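# Four arms sort items into containers by sticker color

## Task

Put every item inside the container whose color matches the color of the sticker on that item.

## Robot and tools

SETUP. Four identical i2rt Big YAM arms, named arm1, arm2, arm3 and arm4, share one workspace. Each has six revolute joints, a two-finger gripper and a wrist camera (arm1_cam_wrist to arm4_cam_wrist). Four fixed room cameras also watch: cam_room_a1, cam_room_a2, cam_room_b1, cam_room_b2. Reach is roughly 1.0 m from the joint1 axis. Calibrated feet (scene frame, metres, quaternion w,x,y,z): arm1 at (-0.644, +1.377, +0.914) quat (+0.682, +0.007, +0.004, +0.731); arm2 at (-0.655, -0.555, +0.928) quat (+0.747, +0.002, +0.000, -0.665); arm3 at (+0.651, -1.332, +0.868) quat (+0.663, -0.004, -0.006, -0.748); arm4 at (+0.648, +0.477, +0.879) quat (+0.687, +0.001, +0.003, +0.727). Each foot faces along its own +x.

FRAMES. A single scene frame is used for all poses: origin on the floor, +z up. The hand point lies between the finger pads, about 1 cm short of the tips. In hand coordinates the fingers extend along +z and open and close along y. With joints 1 and 6 at zero and the hand level pointing ahead, the wrist camera sits above the hand looking at the fingertips. Reported hand positions can be off, more so when the arm is stretched.

move. One call carries one action. Arguments are optional keys arm1, arm2, arm3, arm4 (one object per arm) plus cameras. An arm you omit gets nothing new but may keep pushing toward an earlier target. Inside an arm's object:
- joints: absolute joint targets keyed by name. joint1_rad -2.879 to 2.879 (rotation about the foot, positive counter-clockwise seen from above, 0 = along the foot's facing); joint2_rad 0 to 3.141 (shoulder, 0 = upper arm roughly level pointing back, increasing lifts it up and forward); joint3_rad 0 to 3.019 (elbow, 0 = folded, increasing opens); joint4_rad -1.692 to 1.57 (hand pitch, positive tips fingers up); joint5_rad -1.57 to 1.57 (sideways swing, positive toward the arm's right); joint6_rad -2.094 to 2.094 (roll, positive clockwise viewed from behind the hand); gripper_m 0 to 0.093, fingertip gap in metres. Done-tolerances are about ±0.045, ±0.14, ±0.09, ±0.055, ±0.03, ±0.035 rad and ±0.003 m.
- target: an absolute hand pose, seven numbers [x, y, z, qw, qx, qy, qz], metres and unit quaternion in the scene frame, in the same layout the hand line prints. The hand travels a straight line from its current hand_target toward it. When target is given, joints may contain only gripper_m.
- speed: top path speed in m/s, 0.002 to 0.5, default 0.25; only allowed with target. Rotation is capped at twice that value in rad/s.
All motions in an action start together; all hand paths in one action finish together, paced by the slowest. Paths run 0.5 to 10 s and an action at most 15 s. Paths do not avoid obstacles or other arms. The controller limits each step to 100 mm and 20 degrees from the measured hand, then solves inverse kinematics favouring position, so a hand often settles a centimetre or more away and may overshoot speed near full stretch. Joint moves can swing the hand wide. cameras: list of names, ["all"], or []; omitted means all only when no action is sent. Unknown keys make the call invalid; out-of-range numbers get it refused, and a refusal cancels the remaining move, wait and finished_scene calls of that reply.

wait: seconds from 0 to 10, optional cameras; nothing new is commanded.
zoom_image: camera plus region [x0, y0, x1, y1] in pixels from the top-left, at most 504 by 504, from that camera's latest image.
read_manual: section "licences" returns licence text only.
finished_scene: scene = the current scene's number; ends the scene permanently, so call it only when every item sits in its matching container and will stay there. After ending the first scene, make no further calls in that reply.

READING RESULTS. A move line lists each arm sent a motion, with done or its worst status. joint_status and hand_status describe the last accepted action. off_target: stopped short, may still be pushing. time_out: the arm's joints get new nearby holding targets and keep pushing; on_its_own lists uncommanded behaviour, where held at is a target, not a reading. joint command not followed or pose unreachable: a self/inter-arm safety check withheld the targets (gripper still acts); the arm may keep retrying until given new targets. Arms listed as as last shown were not commanded and show stale lines. Joint velocities are rad/s (gripper m/s); within noise means still. Joint torques are in joint order, include gravity, have per-arm offsets, and joints 3 and 4 wrap at ±28 N m. hand_target is the pose the held joint targets imply. A call with no action prints full state, images and the scene number.

GRIPPING. Touching a rigid part, gripper_m reads up to 0.005 m below its width (or up to 0.002 above). Full force (about 50 to 64 N per pad) needs a target about 0.005 m under the touch reading, deeper for soft, small or round items; soft items crush more the lower you go. Closed on nothing reads 0.000 to 0.003. To release, command well above the reading.

AVOID. Knocking anything out of the work area or onto the floor; dropping items from height or releasing while moving; hard hits on fixed or heavy things; any hard contact between two robots, including one gripper closing on another's fingers (the safety check does not guard fingers, housings or cameras). Arms keep pushing after contact, which heats motors: watch for MOTOR HOT; at 100 °C an OVER-TEMPERATURE FAULT drops the arm for 30 to 60 s or more, after which stopped keys read limit_stop_at_motor_heat and must be resent. Relieve a stuck push by commanding the joint's reported position. Items may occasionally be nudged by outside pushes, and the scene keeps running while you deliberate; smooth, economical motion is preferred.

Each tool is called in YAML: its name, and indented under it one key for each argument.

## Session

move:

Scene clock: 0.00 s.
Joint torques (N m): no reading
Motor temperatures (°C): arm1=[21 23 27 23 21 21 21] | arm2=[23 24 25 22 22 20 23] | arm3=[24 23 23 23 24 23 23] | arm4=[22 21 23 22 24 21 24]
Heat: arm1: hottest joint3_rad 27 °C; arm2: hottest joint3_rad 25 °C; arm3: hottest joint1_rad 24 °C; arm4: hottest joint5_rad 24 °C.
Joint velocities: within noise
arm1.joint_positions: joint1_rad=-0.168 joint2_rad=+0.560 joint3_rad=+1.361 joint4_rad=-1.410 joint5_rad=+0.240 joint6_rad=+0.692 gripper_m=+0.09396
arm1.joint_status: not commanded
arm1.hand: x=-0.5739 y=+1.5732 z=+1.4376 quat_wxyz=(-0.303, +0.280, -0.837, -0.359) (m; scene frame)
arm1.hand_target: x=-0.5739 y=+1.5706 z=+1.4504 quat_wxyz=(-0.308, +0.276, -0.832, -0.370) (m; scene frame)
arm1.hand_status: not commanded
arm2.joint_positions: joint1_rad=+0.198 joint2_rad=+0.483 joint3_rad=+1.641 joint4_rad=-1.210 joint5_rad=-0.086 joint6_rad=-0.484 gripper_m=+0.09396
arm2.joint_status: not commanded
arm2.hand: x=-0.6060 y=-0.6654 z=+1.6315 quat_wxyz=(-0.468, -0.246, -0.683, +0.505) (m; scene frame)
arm2.hand_target: x=-0.6080 y=-0.6596 z=+1.6377 quat_wxyz=(-0.472, -0.243, -0.677, +0.510) (m; scene frame)
arm2.hand_status: not commanded
arm3.joint_positions: joint1_rad=+0.130 joint2_rad=+0.645 joint3_rad=+1.695 joint4_rad=-1.138 joint5_rad=+0.075 joint6_rad=+0.392 gripper_m=+0.09396
arm3.joint_status: not commanded
arm3.hand: x=+0.6384 y=-1.5186 z=+1.5920 quat_wxyz=(-0.552, -0.621, -0.389, +0.398) (m; scene frame)
arm3.hand_target: x=+0.6384 y=-1.5137 z=+1.6002 quat_wxyz=(-0.558, -0.615, -0.384, +0.402) (m; scene frame)
arm3.hand_status: not commanded
arm4.joint_positions: joint1_rad=+0.147 joint2_rad=+0.437 joint3_rad=+1.709 joint4_rad=-1.566 joint5_rad=+0.245 joint6_rad=+0.670 gripper_m=+0.09396
arm4.joint_status: not commanded
arm4.hand: x=+0.6821 y=+0.5397 z=+1.5256 quat_wxyz=(-0.292, +0.355, -0.719, -0.522) (m; scene frame)
arm4.hand_target: x=+0.6830 y=+0.5357 z=+1.5308 quat_wxyz=(-0.294, +0.352, -0.714, -0.529) (m; scene frame)
arm4.hand_status: not commanded
pictures: arm1_cam_wrist, arm2_cam_wrist, arm3_cam_wrist, arm4_cam_wrist, cam_room_a1, cam_room_a2, cam_room_b1, cam_room_b2
Images, in order (width x height): arm1_cam_wrist 672x504, arm2_cam_wrist 672x504, arm3_cam_wrist 672x504, arm4_cam_wrist 672x504, cam_room_a1 672x504, cam_room_a2 672x504, cam_room_b1 672x504, cam_room_b2 672x504.

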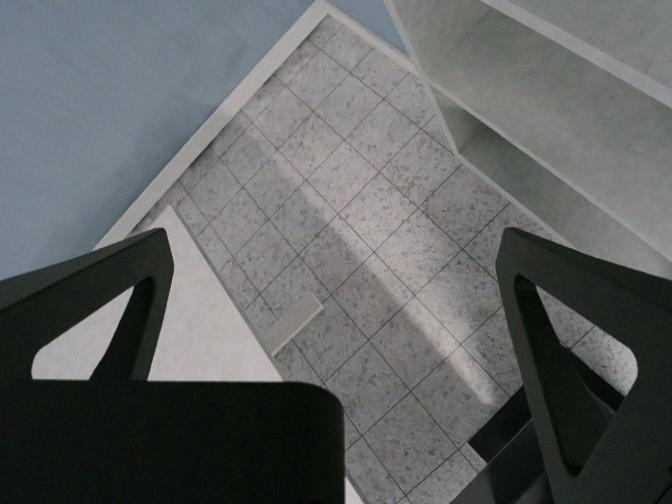

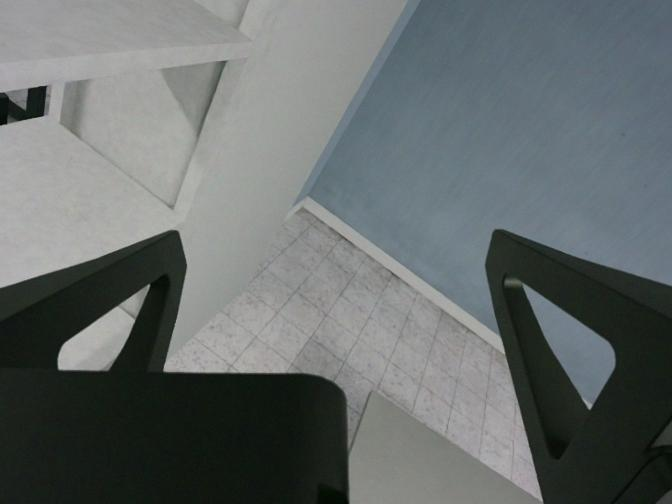

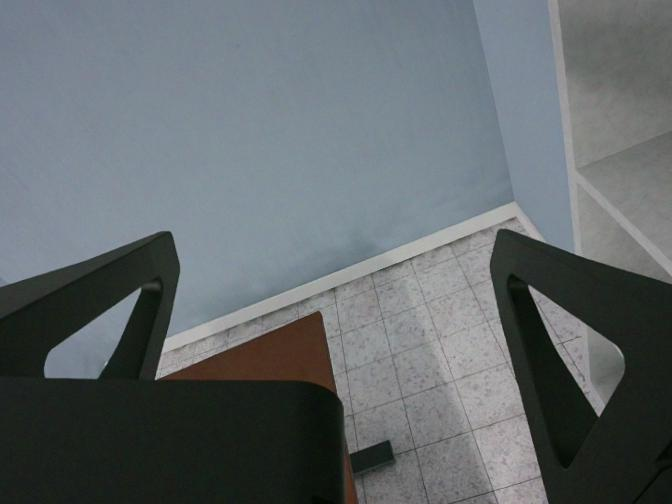

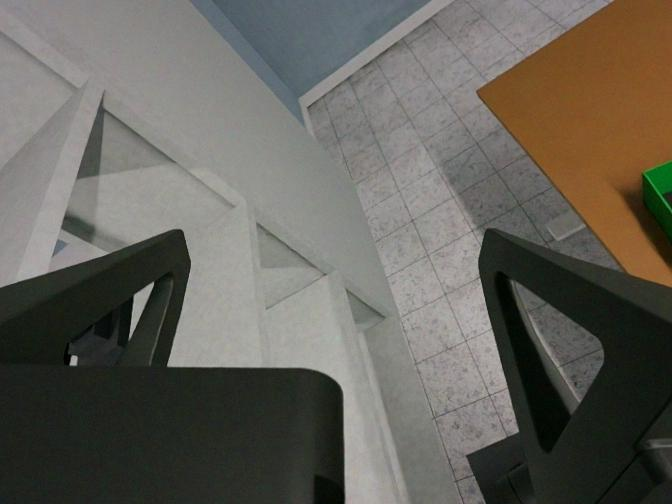

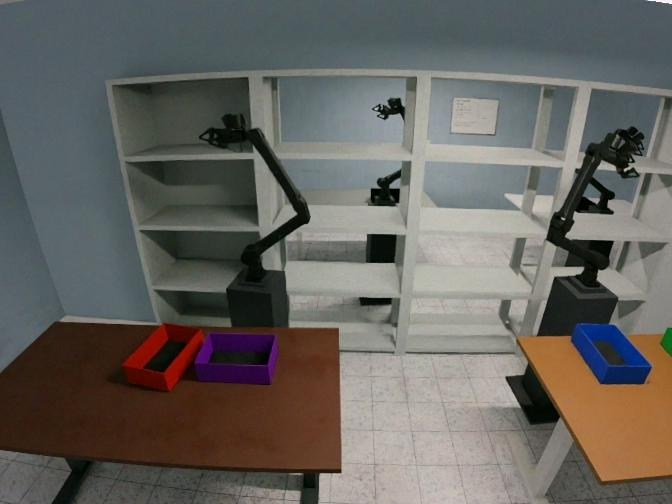

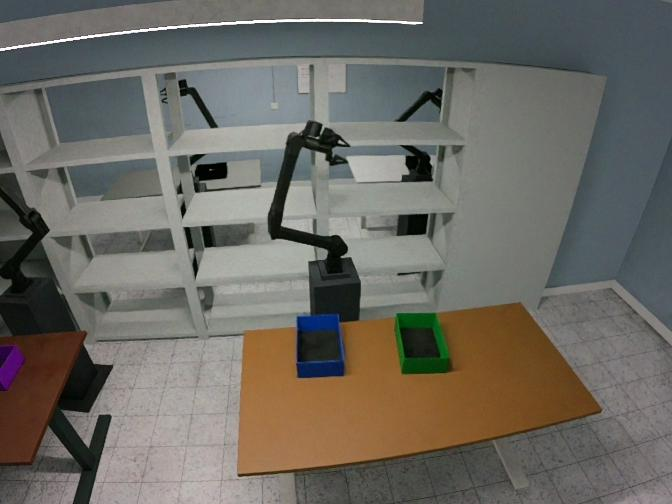

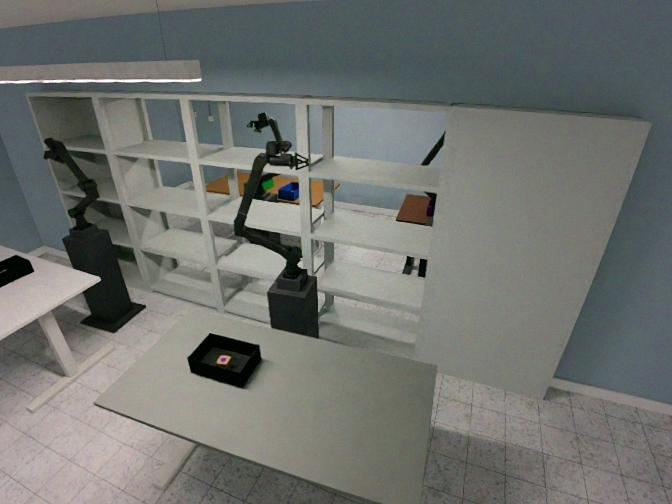

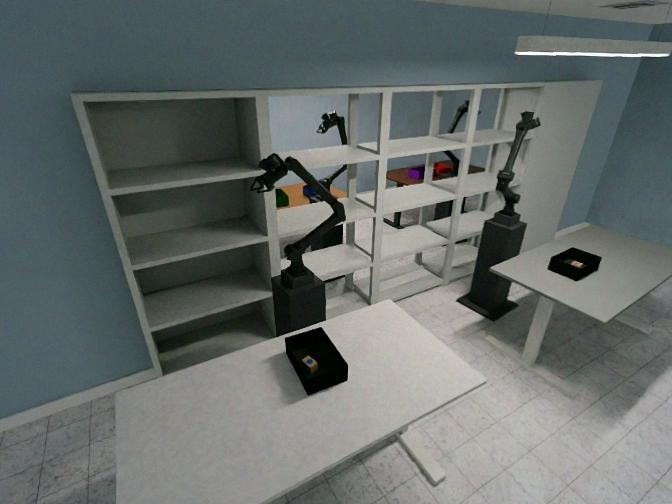

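zoom_image:
  camera: "cam_room_b1"
  region: [170, 320, 290, 400]

zoom_image:
  camera: "cam_room_b2"
  region: [270, 320, 370, 400]

zoom_image:
  camera: "cam_room_b2"
  region: [530, 230, 620, 290]

zoom_image:
  camera: "cam_room_a1"
  region: [100, 300, 350, 420]

zoom_image:
  camera: "cam_room_a2"
  region: [230, 290, 480, 400]

Scaled by 4.200.

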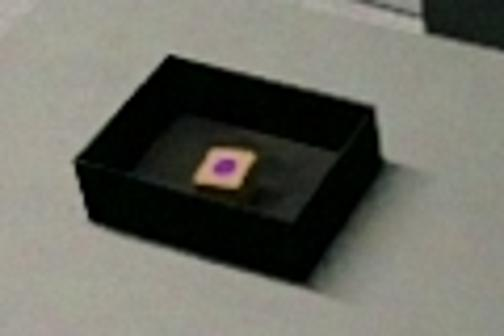

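Scaled by 5.040.

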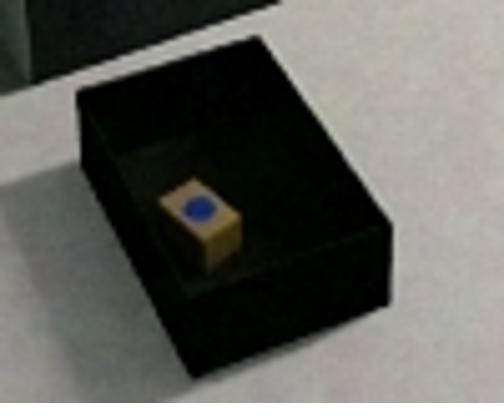

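Scaled by 5.600.

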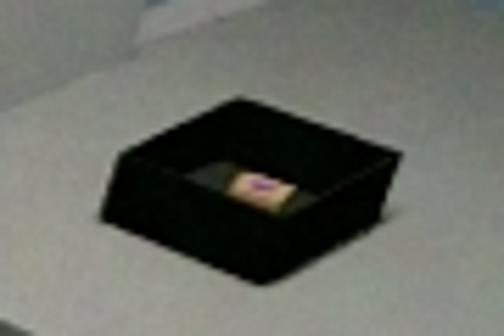

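Scaled by 2.016.

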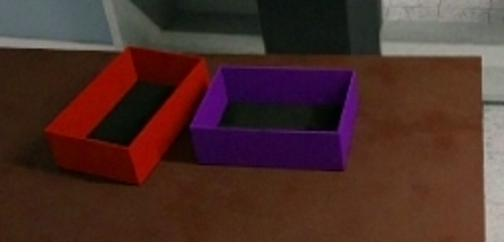

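Scaled by 2.016.

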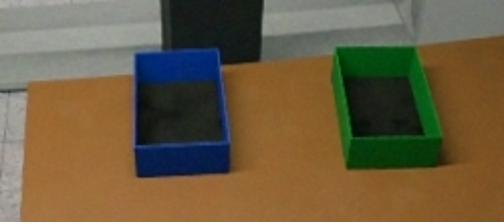

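move:
  arm1: {"joints": {"joint1_rad": 1.5, "joint2_rad": 0.53, "joint3_rad": 1.4, "joint4_rad": -1.6, "joint5_rad": 0, "joint6_rad": 0, "gripper_m": 0.093}}
  arm2: {"joints": {"joint1_rad": -1.686, "joint2_rad": 0.53, "joint3_rad": 1.4, "joint4_rad": -1.6, "joint5_rad": 0, "joint6_rad": 0, "gripper_m": 0.093}}
  arm3: {"joints": {"joint1_rad": 1.69, "joint2_rad": 0.53, "joint3_rad": 1.4, "joint4_rad": -1.6, "joint5_rad": 0, "joint6_rad": 0, "gripper_m": 0.093}}
  arm4: {"joints": {"joint1_rad": -1.62, "joint2_rad": 0.53, "joint3_rad": 1.4, "joint4_rad": -1.6, "joint5_rad": 0, "joint6_rad": 0, "gripper_m": 0.093}}
  cameras: ["arm1_cam_wrist", "arm2_cam_wrist", "arm3_cam_wrist", "arm4_cam_wrist"]

Scene clock: 16.87 s.
Joint torques (N m): arm1=[-1.38 5.01 12.04 1.1 0.01 -0.05] | arm2=[0.32 1.49 8.92 1.62 0.06 0.21] | arm3=[2.14 3.25 7.24 1.2 -0.01 -0.12] | arm4=[0.62 2.96 8.08 0.91 0.03 -0.1]
Motor temperatures (°C): arm1=[21 23 29 23 21 21 21] | arm2=[23 24 26 22 22 20 23] | arm3=[24 23 24 23 24 23 23] | arm4=[22 22 24 22 24 21 24]
Heat: arm1: hottest joint3_rad 29 °C; arm2: hottest joint3_rad 26 °C; arm3: hottest joint1_rad 24 °C; arm4: hottest joint3_rad 24 °C.
move: arm1 done; arm2 done; arm3 done; arm4 done
Joint velocities: within noise
arm1.joint_positions: joint1_rad=+1.493 joint2_rad=+0.535 joint3_rad=+1.361 joint4_rad=-1.589 joint5_rad=+0.000 joint6_rad=+0.008 gripper_m=+0.09306
arm1.joint_status: all done
arm1.hand: x=-0.8048 y=+1.3780 z=+1.4079 quat_wxyz=(-0.001, +0.916, -0.007, -0.400) (m; scene frame)
arm1.hand_target: x=-0.7964 y=+1.3767 z=+1.4235 quat_wxyz=(-0.001, +0.910, +0.000, -0.415) (m; scene frame)
arm1.hand_status: not commanded
arm2.joint_positions: joint1_rad=-1.681 joint2_rad=+0.539 joint3_rad=+1.395 joint4_rad=-1.584 joint5_rad=-0.001 joint6_rad=-0.015 gripper_m=+0.09310
arm2.joint_status: all done
arm2.hand: x=-0.8233 y=-0.5579 z=+1.4343 quat_wxyz=(+0.002, -0.913, -0.011, +0.408) (m; scene frame)
arm2.hand_target: x=-0.8165 y=-0.5567 z=+1.4349 quat_wxyz=(+0.001, -0.913, -0.001, +0.407) (m; scene frame)
arm2.hand_status: not commanded
arm3.joint_positions: joint1_rad=+1.679 joint2_rad=+0.535 joint3_rad=+1.397 joint4_rad=-1.593 joint5_rad=+0.001 joint6_rad=+0.007 gripper_m=+0.09307
arm3.joint_status: all done
arm3.hand: x=+0.8144 y=-1.3273 z=+1.3740 quat_wxyz=(-0.408, -0.006, -0.913, +0.008) (m; scene frame)
arm3.hand_target: x=+0.8109 y=-1.3254 z=+1.3748 quat_wxyz=(-0.409, +0.002, -0.913, +0.007) (m; scene frame)
arm3.hand_status: not commanded
arm4.joint_positions: joint1_rad=-1.616 joint2_rad=+0.535 joint3_rad=+1.381 joint4_rad=-1.590 joint5_rad=+0.001 joint6_rad=+0.014 gripper_m=+0.09310
arm4.joint_status: all done
arm4.hand: x=+0.8167 y=+0.4802 z=+1.3785 quat_wxyz=(-0.400, -0.001, -0.917, -0.003) (m; scene frame)
arm4.hand_target: x=+0.8109 y=+0.4798 z=+1.3855 quat_wxyz=(-0.406, +0.004, -0.914, +0.000) (m; scene frame)
arm4.hand_status: not commanded
pictures: arm1_cam_wrist, arm2_cam_wrist, arm3_cam_wrist, arm4_cam_wrist
Images, in order (width x height): arm1_cam_wrist 672x504, arm2_cam_wrist 672x504, arm3_cam_wrist 672x504, arm4_cam_wrist 672x504.

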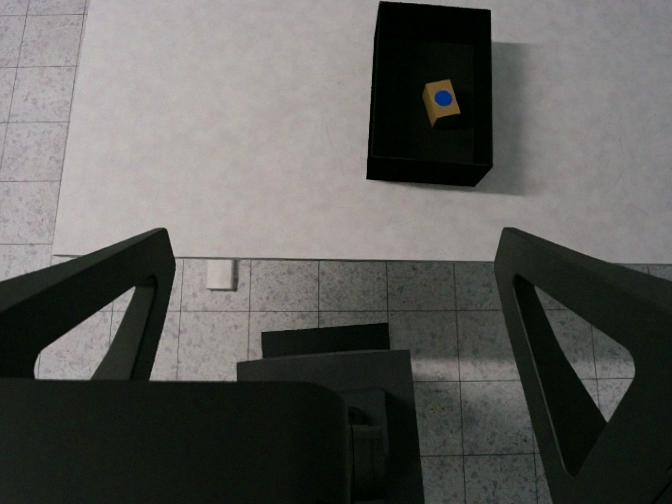

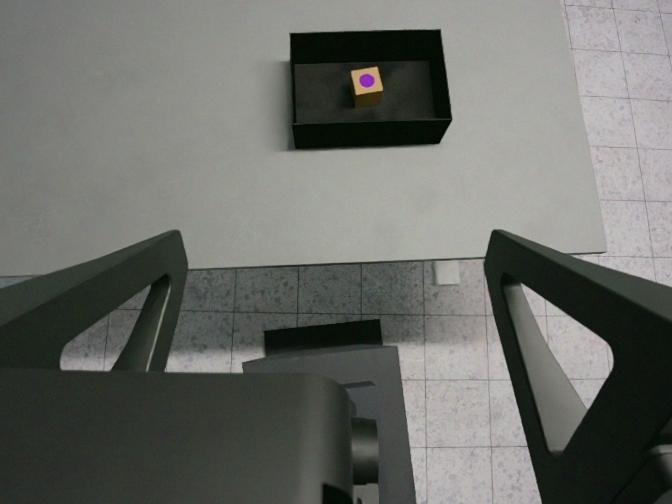

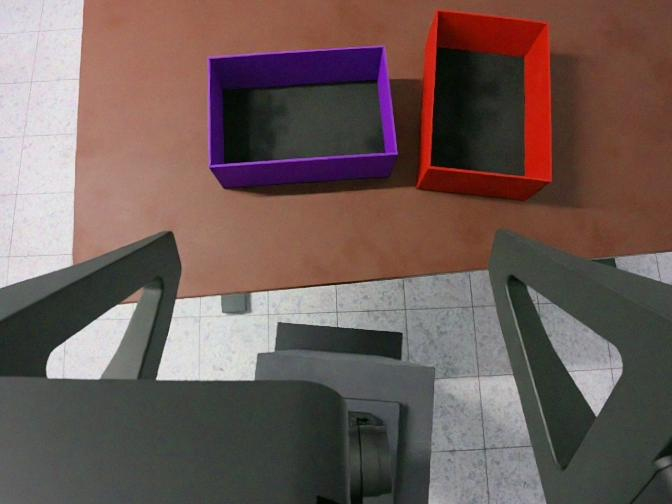

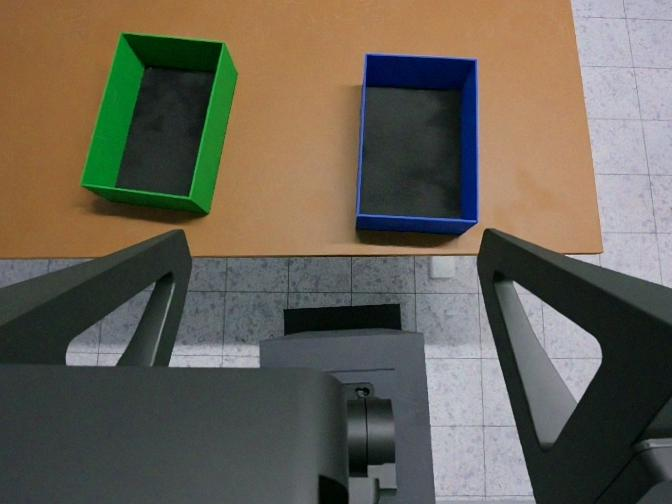

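zoom_image:
  camera: "arm1_cam_wrist"
  region: [360, 0, 500, 190]

zoom_image:
  camera: "arm2_cam_wrist"
  region: [280, 20, 460, 150]

Scaled by 2.653.

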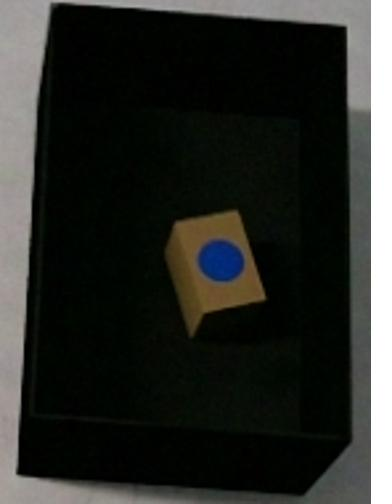

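Scaled by 2.800.

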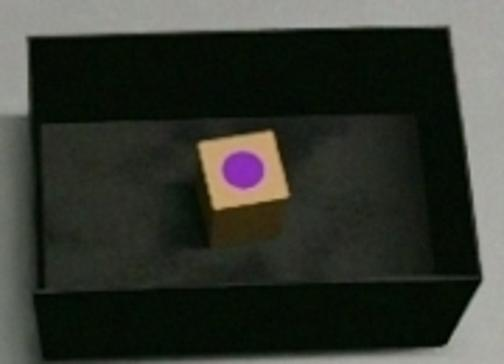

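move:
  arm1: {"target": [-1.175, 1.579, 0.93, -0.0338, -0.9576, -0.1261, 0.2566], "speed": 0.3, "joints": {"gripper_m": 0.075}}
  arm2: {"target": [-1.255, -0.498, 0.93, -0.0270, -0.9606, -0.1009, 0.2574], "speed": 0.3}
  arm3: {"joints": {"joint1_rad": -1.993}}
  arm4: {"joints": {"joint1_rad": 0.916}}
  cameras: ["arm1_cam_wrist", "arm2_cam_wrist"]

Scene clock: 58.33 s.
Joint torques (N m): arm1=[-2.84 -13.45 12.3 1.36 -0.16 -0.1] | arm2=[-0.03 -17.73 12.18 2.14 -0.36 -0.1] | arm3=[0.56 3.02 7.38 1.22 0 -0.11] | arm4=[1.14 3.14 8.12 0.99 0.05 -0.09]
Motor temperatures (°C): arm1=[21 24 32 23 21 21 21] | arm2=[23 24 28 22 22 20 23] | arm3=[24 23 26 23 24 23 23] | arm4=[22 22 29 22 24 21 24]
Heat: arm1: hottest joint3_rad 32 °C; arm2: hottest joint3_rad 28 °C; arm3: hottest joint3_rad 26 °C; arm4: hottest joint3_rad 29 °C.
move: arm1 off_target; arm2 off_target; arm3 done; arm4 done
Joint velocities: within noise
arm1.joint_positions: joint1_rad=+1.049 joint2_rad=+1.837 joint3_rad=+1.070 joint4_rad=-0.475 joint5_rad=-0.334 joint6_rad=-0.647 gripper_m=+0.07507
arm1.joint_status: all done
arm1.hand: x=-1.1531 y=+1.5621 z=+0.9096 quat_wxyz=(+0.053, +0.964, +0.122, -0.230) (m; scene frame)
arm1.hand_target: x=-1.1736 y=+1.5786 z=+0.9309 quat_wxyz=(+0.034, +0.958, +0.126, -0.257) (m; scene frame)
arm1.hand_status: off_target (0.034 m and 3.8 deg from the pose sent, 0.637 m and 23.4 deg at the start)
arm2.joint_positions: joint1_rad=-1.824 joint2_rad=+1.860 joint3_rad=+1.099 joint4_rad=-0.360 joint5_rad=-0.173 joint6_rad=-0.294 gripper_m=+0.09310
arm2.joint_status: not commanded
arm2.hand: x=-1.2318 y=-0.5059 z=+0.9169 quat_wxyz=(-0.033, -0.967, -0.096, +0.234) (m; scene frame)
arm2.hand_target: x=-1.2538 y=-0.4981 z=+0.9308 quat_wxyz=(-0.027, -0.961, -0.101, +0.258) (m; scene frame)
arm2.hand_status: off_target (0.028 m and 2.9 deg from the pose sent, 0.667 m and 21.1 deg at the start)
arm3.joint_positions: joint1_rad=-1.982 joint2_rad=+0.535 joint3_rad=+1.397 joint4_rad=-1.593 joint5_rad=+0.001 joint6_rad=+0.006 gripper_m=+0.09307
arm3.joint_status: all done
arm3.hand: x=+0.5093 y=-1.2411 z=+1.3725 quat_wxyz=(+0.100, -0.881, +0.245, +0.391) (m; scene frame)
arm3.hand_target: x=+0.5131 y=-1.2413 z=+1.3733 quat_wxyz=(+0.103, -0.881, +0.247, +0.391) (m; scene frame)
arm3.hand_status: not commanded
arm4.joint_positions: joint1_rad=+0.912 joint2_rad=+0.535 joint3_rad=+1.381 joint4_rad=-1.590 joint5_rad=+0.001 joint6_rad=+0.013 gripper_m=+0.09310
arm4.joint_status: all done
arm4.hand: x=+0.5134 y=+0.5738 z=+1.3796 quat_wxyz=(-0.115, +0.872, -0.278, -0.386) (m; scene frame)
arm4.hand_target: x=+0.5178 y=+0.5699 z=+1.3866 quat_wxyz=(-0.118, +0.872, -0.270, -0.392) (m; scene frame)
arm4.hand_status: not commanded
pictures: arm1_cam_wrist, arm2_cam_wrist
Images, in order (width x height): arm1_cam_wrist 672x504, arm2_cam_wrist 672x504.

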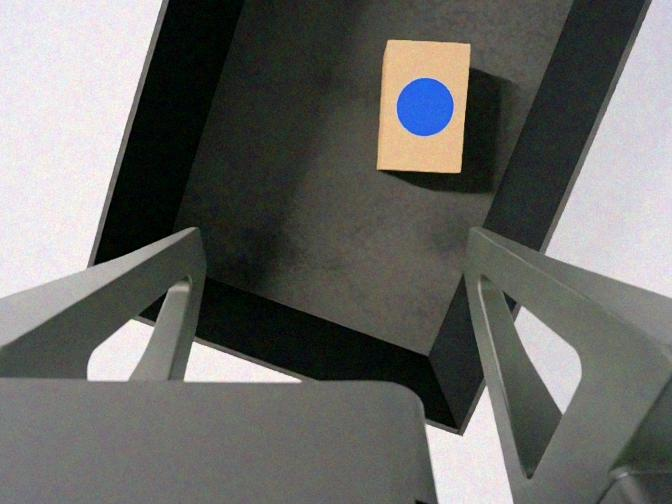

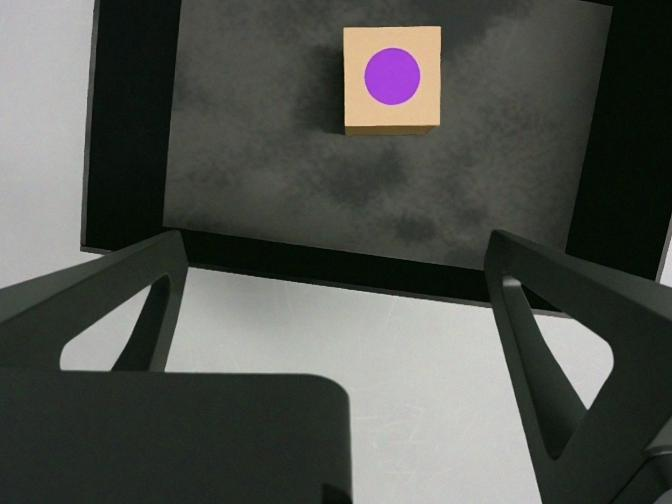

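move:
  arm1: {"target": [-1.233, 1.613, 0.86, -0.0338, -0.9576, -0.1261, 0.2566], "speed": 0.2, "joints": {"gripper_m": 0.068}}
  arm2: {"target": [-1.325, -0.481, 0.86, -0.0270, -0.9606, -0.1009, 0.2574], "speed": 0.2, "joints": {"gripper_m": 0.08}}
  cameras: ["arm1_cam_wrist", "arm2_cam_wrist"]

Scene clock: 72.23 s.
Joint torques (N m): arm1=[-2.43 -16.5 12.01 1.54 -0.29 -0.05] | arm2=[-0.03 -20.25 12.1 2.19 -0.36 -0.09] | arm3=[0.5 2.73 7.38 1.18 -0.01 -0.11] | arm4=[0.79 2.78 8.08 0.83 0.06 -0.09]
Motor temperatures (°C): arm1=[21 24 33 23 21 21 21] | arm2=[23 25 29 22 22 20 23] | arm3=[24 23 26 23 24 23 23] | arm4=[22 22 30 22 24 21 24]
Heat: arm1: hottest joint3_rad 33 °C; arm2: hottest joint3_rad 29 °C; arm3: hottest joint3_rad 26 °C; arm4: hottest joint3_rad 30 °C.
move: arm1 off_target; arm2 off_target
Joint velocities: within noise
arm1.joint_positions: joint1_rad=+1.040 joint2_rad=+2.089 joint3_rad=+1.260 joint4_rad=-0.416 joint5_rad=-0.334 joint6_rad=-0.656 gripper_m=+0.06806
arm1.joint_status: all done
arm1.hand: x=-1.2097 y=+1.5954 z=+0.8416 quat_wxyz=(+0.052, +0.964, +0.122, -0.230) (m; scene frame)
arm1.hand_target: x=-1.2314 y=+1.6125 z=+0.8609 quat_wxyz=(+0.034, +0.958, +0.126, -0.256) (m; scene frame)
arm1.hand_status: off_target (0.035 m and 3.8 deg from the pose sent, 0.107 m and 3.8 deg at the start)
arm2.joint_positions: joint1_rad=-1.835 joint2_rad=+2.116 joint3_rad=+1.317 joint4_rad=-0.320 joint5_rad=-0.178 joint6_rad=-0.304 gripper_m=+0.08009
arm2.joint_status: all done
arm2.hand: x=-1.3021 y=-0.4897 z=+0.8515 quat_wxyz=(-0.033, -0.966, -0.096, +0.236) (m; scene frame)
arm2.hand_target: x=-1.3237 y=-0.4811 z=+0.8607 quat_wxyz=(-0.027, -0.961, -0.101, +0.257) (m; scene frame)
arm2.hand_status: off_target (0.026 m and 2.7 deg from the pose sent, 0.112 m and 2.9 deg at the start)
arm3, arm4: as last shown
pictures: arm1_cam_wrist, arm2_cam_wrist
Images, in order (width x height): arm1_cam_wrist 672x504, arm2_cam_wrist 672x504.

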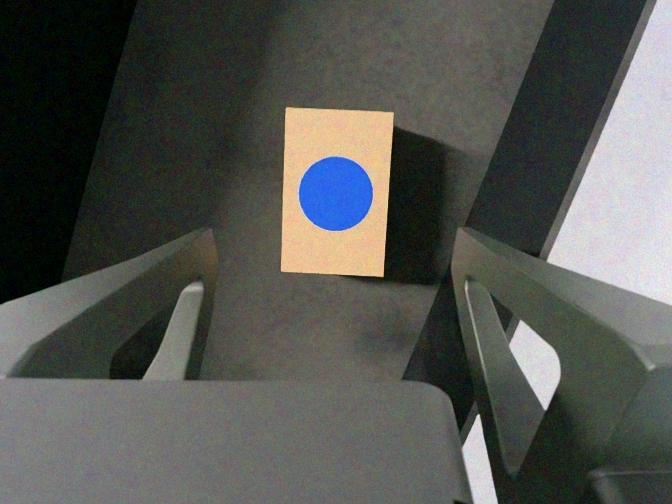

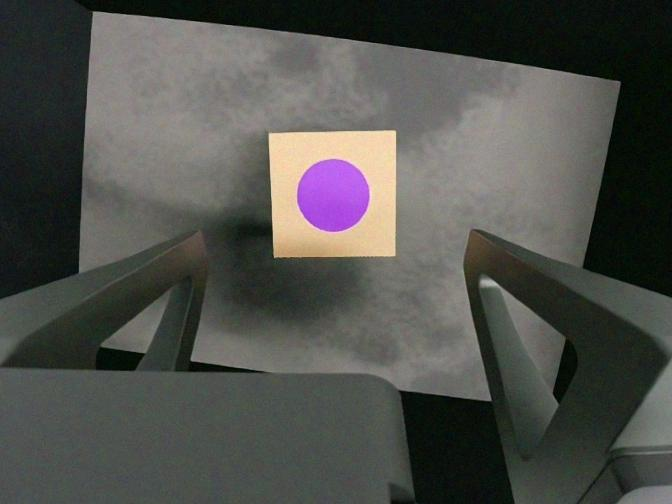

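move:
  arm1: {"target": [-1.242, 1.610, 0.776, -0.0338, -0.9576, -0.1261, 0.2566], "speed": 0.12}
  arm2: {"target": [-1.332, -0.483, 0.776, -0.0270, -0.9606, -0.1009, 0.2574], "speed": 0.12}
  cameras: ["arm1_cam_wrist", "arm2_cam_wrist"]

Scene clock: 82.10 s.
Joint torques (N m): arm1=[-1.61 -15.62 10.26 1.61 -0.03 0.04] | arm2=[0.38 -20.6 10.78 2.4 -0.25 -0.03] | arm3=[0.44 2.84 7.35 1.16 -0.01 -0.12] | arm4=[1.14 3.02 7.86 0.81 0.05 -0.08]
Motor temperatures (°C): arm1=[21 24 34 23 22 21 21] | arm2=[23 26 29 22 22 20 23] | arm3=[24 23 26 23 24 23 23] | arm4=[22 22 30 22 24 21 24]
Heat: arm1: hottest joint3_rad 34 °C; arm2: hottest joint3_rad 29 °C; arm3: hottest joint3_rad 26 °C; arm4: hottest joint3_rad 30 °C.
move: arm1 off_target; arm2 off_target
Joint velocities: within noise
arm1.joint_positions: joint1_rad=+1.047 joint2_rad=+2.248 joint3_rad=+1.299 joint4_rad=-0.266 joint5_rad=-0.337 joint6_rad=-0.657 gripper_m=+0.06804
arm1.joint_status: not commanded
arm1.hand: x=-1.2257 y=+1.5978 z=+0.7727 quat_wxyz=(+0.046, +0.961, +0.128, -0.243) (m; scene frame)
arm1.hand_target: x=-1.2413 y=+1.6097 z=+0.7766 quat_wxyz=(+0.034, +0.958, +0.126, -0.257) (m; scene frame)
arm1.hand_status: off_target (0.021 m and 2.2 deg from the pose sent, 0.075 m and 3.8 deg at the start)
arm2.joint_positions: joint1_rad=-1.835 joint2_rad=+2.283 joint3_rad=+1.360 joint4_rad=-0.187 joint5_rad=-0.178 joint6_rad=-0.304 gripper_m=+0.08009
arm2.joint_status: not commanded
arm2.hand: x=-1.3125 y=-0.4879 z=+0.7755 quat_wxyz=(-0.032, -0.965, -0.096, +0.240) (m; scene frame)
arm2.hand_target: x=-1.3310 y=-0.4832 z=+0.7766 quat_wxyz=(-0.027, -0.961, -0.101, +0.257) (m; scene frame)
arm2.hand_status: off_target (0.020 m and 2.2 deg from the pose sent, 0.082 m and 2.7 deg at the start)
arm3, arm4: as last shown
pictures: arm1_cam_wrist, arm2_cam_wrist
Images, in order (width x height): arm1_cam_wrist 672x504, arm2_cam_wrist 672x504.

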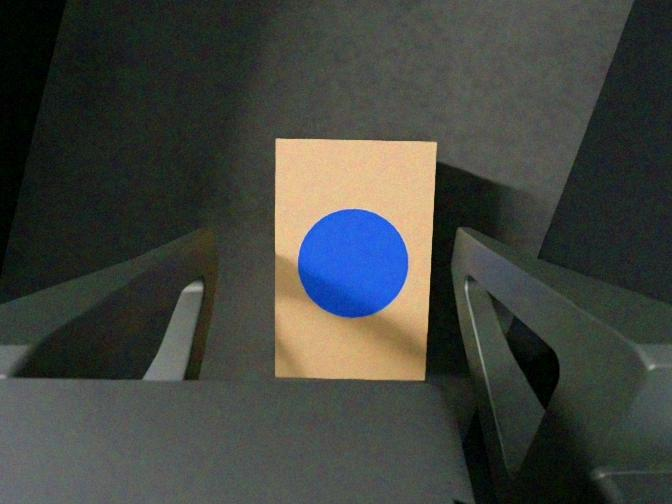

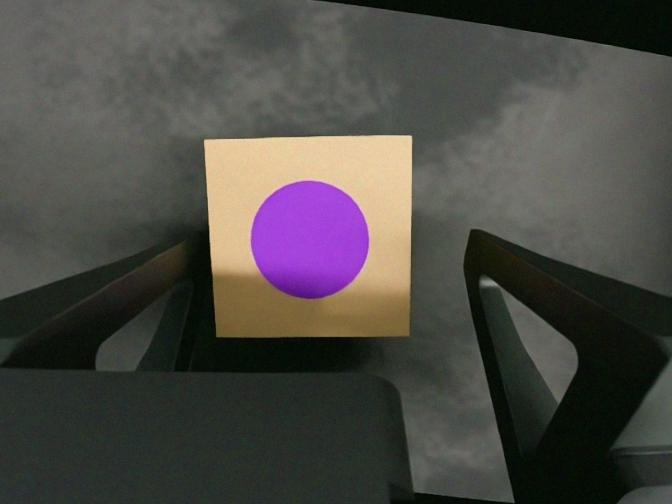

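move:
  arm1: {"target": [-1.238, 1.617, 0.759, -0.0338, -0.9576, -0.1261, 0.2566], "speed": 0.08}
  arm2: {"target": [-1.330, -0.489, 0.767, -0.0270, -0.9606, -0.1009, 0.2574], "speed": 0.08}

move:
  arm1: {"joints": {"gripper_m": 0.037}}
  arm2: {"joints": {"gripper_m": 0.044}}
  cameras: ["arm1_cam_wrist", "arm2_cam_wrist"]

Scene clock: 89.73 s.
Joint torques (N m): arm1=[-2.67 -15.91 10.3 1.59 -0.21 -0.08] | arm2=[1.26 -19.72 10.26 2.45 -0.06 0.06] | arm3=[0.44 2.96 7.36 1.17 0 -0.11] | arm4=[1.73 3.25 7.98 0.88 0.07 -0.11]
Motor temperatures (°C): arm1=[21 24 33 23 21 21 21] | arm2=[23 26 30 22 22 20 23] | arm3=[24 23 26 23 24 23 23] | arm4=[22 22 30 22 24 21 24]
Heat: arm1: hottest joint3_rad 33 °C; arm2: hottest joint3_rad 30 °C; arm3: hottest joint3_rad 26 °C; arm4: hottest joint3_rad 30 °C.
move: arm1 off_target; arm2 off_target
Joint velocities: within noise
arm1.joint_positions: joint1_rad=+1.043 joint2_rad=+2.286 joint3_rad=+1.299 joint4_rad=-0.245 joint5_rad=-0.337 joint6_rad=-0.659 gripper_m=+0.06804
arm1.joint_status: not commanded
arm1.hand: x=-1.2193 y=+1.5973 z=+0.7517 quat_wxyz=(+0.050, +0.962, +0.126, -0.236) (m; scene frame)
arm1.hand_target: x=-1.2368 y=+1.6167 z=+0.7599 quat_wxyz=(+0.034, +0.958, +0.126, -0.256) (m; scene frame)
arm1.hand_status: off_target (0.028 m and 3.1 deg from the pose sent, 0.027 m and 2.2 deg at the start)
arm2.joint_positions: joint1_rad=-1.835 joint2_rad=+2.288 joint3_rad=+1.360 joint4_rad=-0.165 joint5_rad=-0.178 joint6_rad=-0.304 gripper_m=+0.08009
arm2.joint_status: not commanded
arm2.hand: x=-1.3158 y=-0.4874 z=+0.7750 quat_wxyz=(-0.030, -0.963, -0.097, +0.248) (m; scene frame)
arm2.hand_target: x=-1.3291 y=-0.4892 z=+0.7674 quat_wxyz=(-0.027, -0.961, -0.101, +0.257) (m; scene frame)
arm2.hand_status: off_target (0.016 m and 1.3 deg from the pose sent, 0.020 m and 2.2 deg at the start)
arm3, arm4: as last shown
pictures: none

Scene clock: 90.30 s.
Joint torques (N m): arm1=[-2.32 -16.21 10.35 1.66 -0.21 -0.05] | arm2=[1.26 -19.78 10.28 2.41 -0.13 0.07] | arm3=[0.5 2.84 7.34 1.17 0 -0.11] | arm4=[0.97 2.73 7.92 0.85 0.07 -0.11]
Motor temperatures (°C): arm1=[21 24 33 23 21 21 21] | arm2=[23 26 30 22 22 20 23] | arm3=[24 23 26 23 24 23 23] | arm4=[22 22 30 22 24 21 24]
Heat: arm1: hottest joint3_rad 33 °C; arm2: hottest joint3_rad 30 °C; arm3: hottest joint3_rad 26 °C; arm4: hottest joint3_rad 30 °C.
move: arm1 off_target; arm2 off_target
Joint velocities: within noise
arm1.joint_positions: joint1_rad=+1.039 joint2_rad=+2.286 joint3_rad=+1.299 joint4_rad=-0.243 joint5_rad=-0.338 joint6_rad=-0.659 gripper_m=+0.04370
arm1.joint_status: gripper_m off_target (ended at +0.04373, target +0.03700)
arm1.hand: x=-1.2190 y=+1.5994 z=+0.7519 quat_wxyz=(+0.049, +0.962, +0.124, -0.237) (m; scene frame)
arm1.hand_target: x=-1.2368 y=+1.6167 z=+0.7599 quat_wxyz=(+0.034, +0.958, +0.126, -0.256) (m; scene frame)
arm1.hand_status: not commanded
arm2.joint_positions: joint1_rad=-1.835 joint2_rad=+2.288 joint3_rad=+1.360 joint4_rad=-0.165 joint5_rad=-0.177 joint6_rad=-0.304 gripper_m=+0.05311
arm2.joint_status: gripper_m off_target (ended at +0.05314, target +0.04400)
arm2.hand: x=-1.3159 y=-0.4871 z=+0.7750 quat_wxyz=(-0.029, -0.963, -0.097, +0.248) (m; scene frame)
arm2.hand_target: x=-1.3291 y=-0.4893 z=+0.7674 quat_wxyz=(-0.027, -0.961, -0.101, +0.257) (m; scene frame)
arm2.hand_status: not commanded
arm3, arm4: as last shown
pictures: arm1_cam_wrist, arm2_cam_wrist
Images, in order (width x height): arm1_cam_wrist 672x504, arm2_cam_wrist 672x504.

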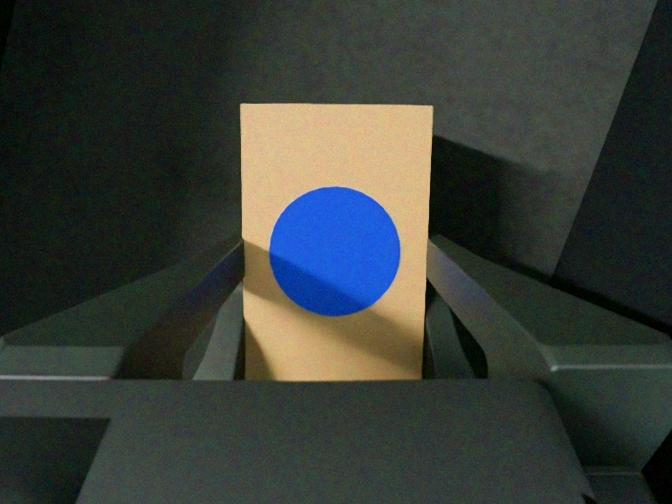

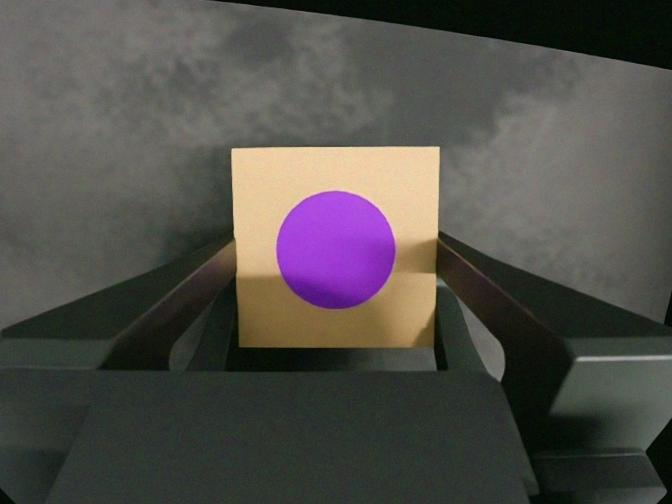

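move:
  arm1: {"target": [-1.20, 1.59, 1.0, -0.0338, -0.9576, -0.1261, 0.2566], "speed": 0.2}
  arm2: {"target": [-1.28, -0.49, 1.0, -0.0270, -0.9606, -0.1009, 0.2574], "speed": 0.2}
  cameras: ["arm1_cam_wrist", "arm2_cam_wrist"]

Scene clock: 101.13 s.
Joint torques (N m): arm1=[-1.67 -14.8 11.6 0.57 -0.18 0.11] | arm2=[0.21 -19.37 9.89 1.24 -0.37 -0.06] | arm3=[0.56 2.9 7.36 1.16 0 -0.11] | arm4=[1.32 2.84 8.03 0.79 0.06 -0.1]
Motor temperatures (°C): arm1=[21 25 33 23 21 21 22] | arm2=[23 26 30 22 22 20 23] | arm3=[24 23 26 23 24 23 23] | arm4=[22 22 31 22 24 21 24]
Heat: arm1: hottest joint3_rad 33 °C; arm2: hottest joint3_rad 30 °C; arm3: hottest joint3_rad 26 °C; arm4: hottest joint3_rad 31 °C.
move: arm1 off_target; arm2 done
Joint velocities: within noise
arm1.joint_positions: joint1_rad=+1.039 joint2_rad=+1.796 joint3_rad=+1.252 joint4_rad=-0.652 joint5_rad=-0.333 joint6_rad=-0.660 gripper_m=+0.04370
arm1.joint_status: not commanded
arm1.hand: x=-1.1929 y=+1.5884 z=+0.9879 quat_wxyz=(+0.038, +0.959, +0.127, -0.250) (m; scene frame)
arm1.hand_target: x=-1.1998 y=+1.5899 z=+1.0000 quat_wxyz=(+0.034, +0.958, +0.126, -0.257) (m; scene frame)
arm1.hand_status: off_target (0.014 m and 1.0 deg from the pose sent, 0.249 m and 2.9 deg at the start)
arm2.joint_positions: joint1_rad=-1.835 joint2_rad=+1.819 joint3_rad=+1.292 joint4_rad=-0.534 joint5_rad=-0.178 joint6_rad=-0.304 gripper_m=+0.05311
arm2.joint_status: not commanded
arm2.hand: x=-1.2836 y=-0.4928 z=+1.0023 quat_wxyz=(-0.026, -0.959, -0.098, +0.263) (m; scene frame)
arm2.hand_target: x=-1.2801 y=-0.4901 z=+1.0000 quat_wxyz=(-0.027, -0.961, -0.101, +0.258) (m; scene frame)
arm2.hand_status: done (0.005 m and 0.8 deg from the pose sent, 0.228 m and 1.2 deg at the start)
arm3, arm4: as last shown
pictures: arm1_cam_wrist, arm2_cam_wrist
Images, in order (width x height): arm1_cam_wrist 672x504, arm2_cam_wrist 672x504.

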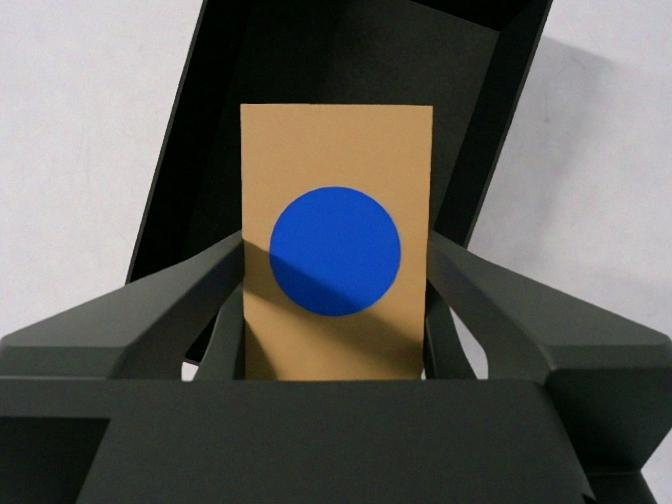

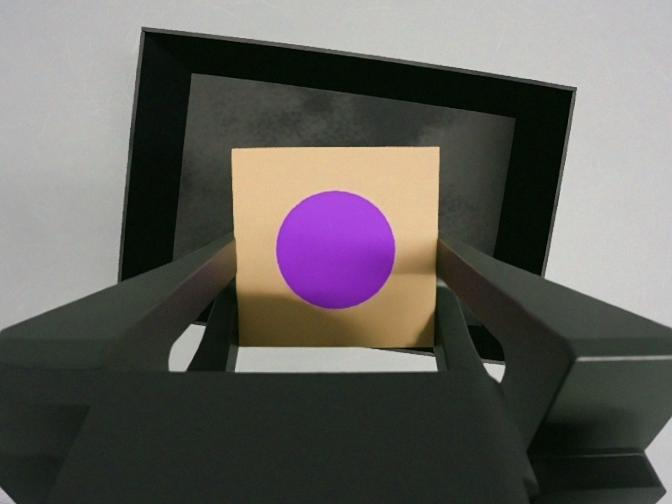

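move:
  arm1: {"joints": {"joint2_rad": 0.53, "joint3_rad": 1.4, "joint4_rad": -1.6, "joint5_rad": 0, "joint6_rad": 0}}
  arm2: {"joints": {"joint2_rad": 0.53, "joint3_rad": 1.4, "joint4_rad": -1.6, "joint5_rad": 0, "joint6_rad": 0}}

move:
  arm1: {"joints": {"joint1_rad": -2.25}}
  arm2: {"joints": {"joint1_rad": 0.923}}
  cameras: ["arm1_cam_wrist", "arm2_cam_wrist"]

Scene clock: 109.47 s.
Joint torques (N m): arm1=[-1.96 6.53 10 1.32 0.04 0.08] | arm2=[0.32 2.32 9.74 1.8 0.15 0.22] | arm3=[0.5 2.84 7.35 1.2 0 -0.11] | arm4=[0.73 2.96 7.91 0.99 0.04 -0.08]
Motor temperatures (°C): arm1=[21 25 33 23 21 21 22] | arm2=[23 26 31 22 22 20 24] | arm3=[24 23 26 23 24 23 23] | arm4=[22 22 31 22 24 21 24]
Heat: arm1: hottest joint3_rad 33 °C; arm2: hottest joint3_rad 31 °C; arm3: hottest joint3_rad 26 °C; arm4: hottest joint3_rad 31 °C.
move: arm1 done; arm2 done
Joint velocities: within noise
arm1.joint_positions: joint1_rad=+1.039 joint2_rad=+0.526 joint3_rad=+1.382 joint4_rad=-1.593 joint5_rad=-0.002 joint6_rad=-0.009 gripper_m=+0.04370
arm1.joint_status: all done
arm1.hand: x=-0.7810 y=+1.4486 z=+1.4179 quat_wxyz=(-0.094, +0.888, -0.206, -0.402) (m; scene frame)
arm1.hand_target: x=-0.7794 y=+1.4476 z=+1.4236 quat_wxyz=(-0.093, +0.886, -0.208, -0.405) (m; scene frame)
arm1.hand_status: not commanded
arm2.joint_positions: joint1_rad=-1.836 joint2_rad=+0.532 joint3_rad=+1.385 joint4_rad=-1.590 joint5_rad=-0.003 joint6_rad=-0.015 gripper_m=+0.05312
arm2.joint_status: all done
arm2.hand: x=-0.8190 y=-0.5327 z=+1.4301 quat_wxyz=(+0.033, -0.913, +0.059, +0.403) (m; scene frame)
arm2.hand_target: x=-0.8146 y=-0.5318 z=+1.4349 quat_wxyz=(+0.033, -0.911, +0.069, +0.406) (m; scene frame)
arm2.hand_status: not commanded
arm3, arm4: as last shown
pictures: none

Scene clock: 111.90 s.
Joint torques (N m): arm1=[-2.73 5.54 9.89 1.22 0 0.08] | arm2=[1.2 2.37 9.69 1.83 -0.03 0.2] | arm3=[0.56 3.02 7.35 1.22 -0.01 -0.11] | arm4=[0.97 3.19 8.08 0.88 0.05 -0.07]
Motor temperatures (°C): arm1=[21 25 33 23 21 21 22] | arm2=[23 26 31 22 22 20 24] | arm3=[24 23 27 23 24 23 23] | arm4=[22 22 31 22 24 21 24]
Heat: arm1: hottest joint3_rad 33 °C; arm2: hottest joint3_rad 31 °C; arm3: hottest joint3_rad 27 °C; arm4: hottest joint3_rad 31 °C.
move: arm1 done; arm2 done
Joint velocities: within noise
arm1.joint_positions: joint1_rad=-2.243 joint2_rad=+0.526 joint3_rad=+1.382 joint4_rad=-1.593 joint5_rad=+0.001 joint6_rad=-0.007 gripper_m=+0.04371
arm1.joint_status: all done
arm1.hand: x=-0.5026 y=+1.2834 z=+1.4131 quat_wxyz=(-0.379, -0.268, -0.877, +0.123) (m; scene frame)
arm1.hand_target: x=-0.5046 y=+1.2836 z=+1.4189 quat_wxyz=(-0.382, -0.274, -0.874, +0.124) (m; scene frame)
arm1.hand_status: not commanded
arm2.joint_positions: joint1_rad=+0.917 joint2_rad=+0.532 joint3_rad=+1.385 joint4_rad=-1.590 joint5_rad=+0.000 joint6_rad=-0.014 gripper_m=+0.05312
arm2.joint_status: all done
arm2.hand: x=-0.5146 y=-0.6415 z=+1.4304 quat_wxyz=(-0.390, -0.237, -0.883, +0.108) (m; scene frame)
arm2.hand_target: x=-0.5178 y=-0.6386 z=+1.4351 quat_wxyz=(-0.394, -0.240, -0.881, +0.105) (m; scene frame)
arm2.hand_status: not commanded
arm3, arm4: as last shown
pictures: arm1_cam_wrist, arm2_cam_wrist
Images, in order (width x height): arm1_cam_wrist 672x504, arm2_cam_wrist 672x504.

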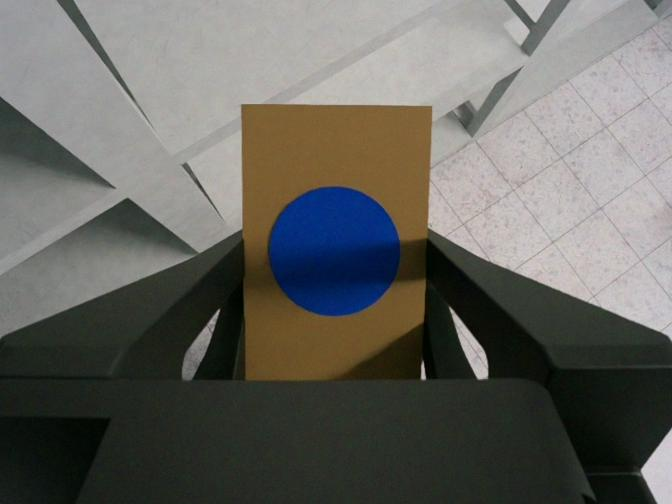

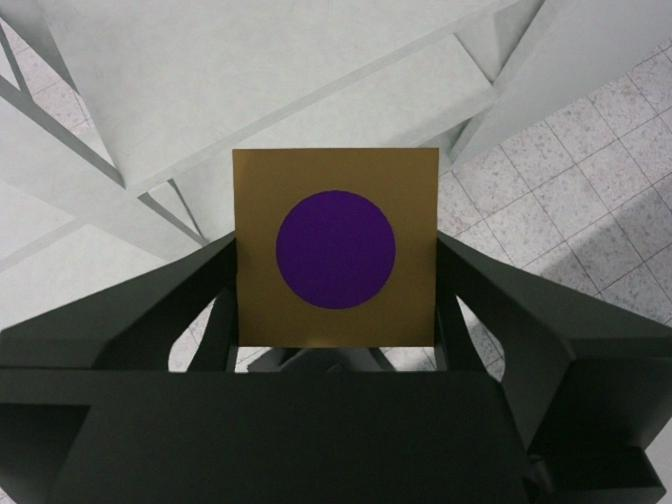

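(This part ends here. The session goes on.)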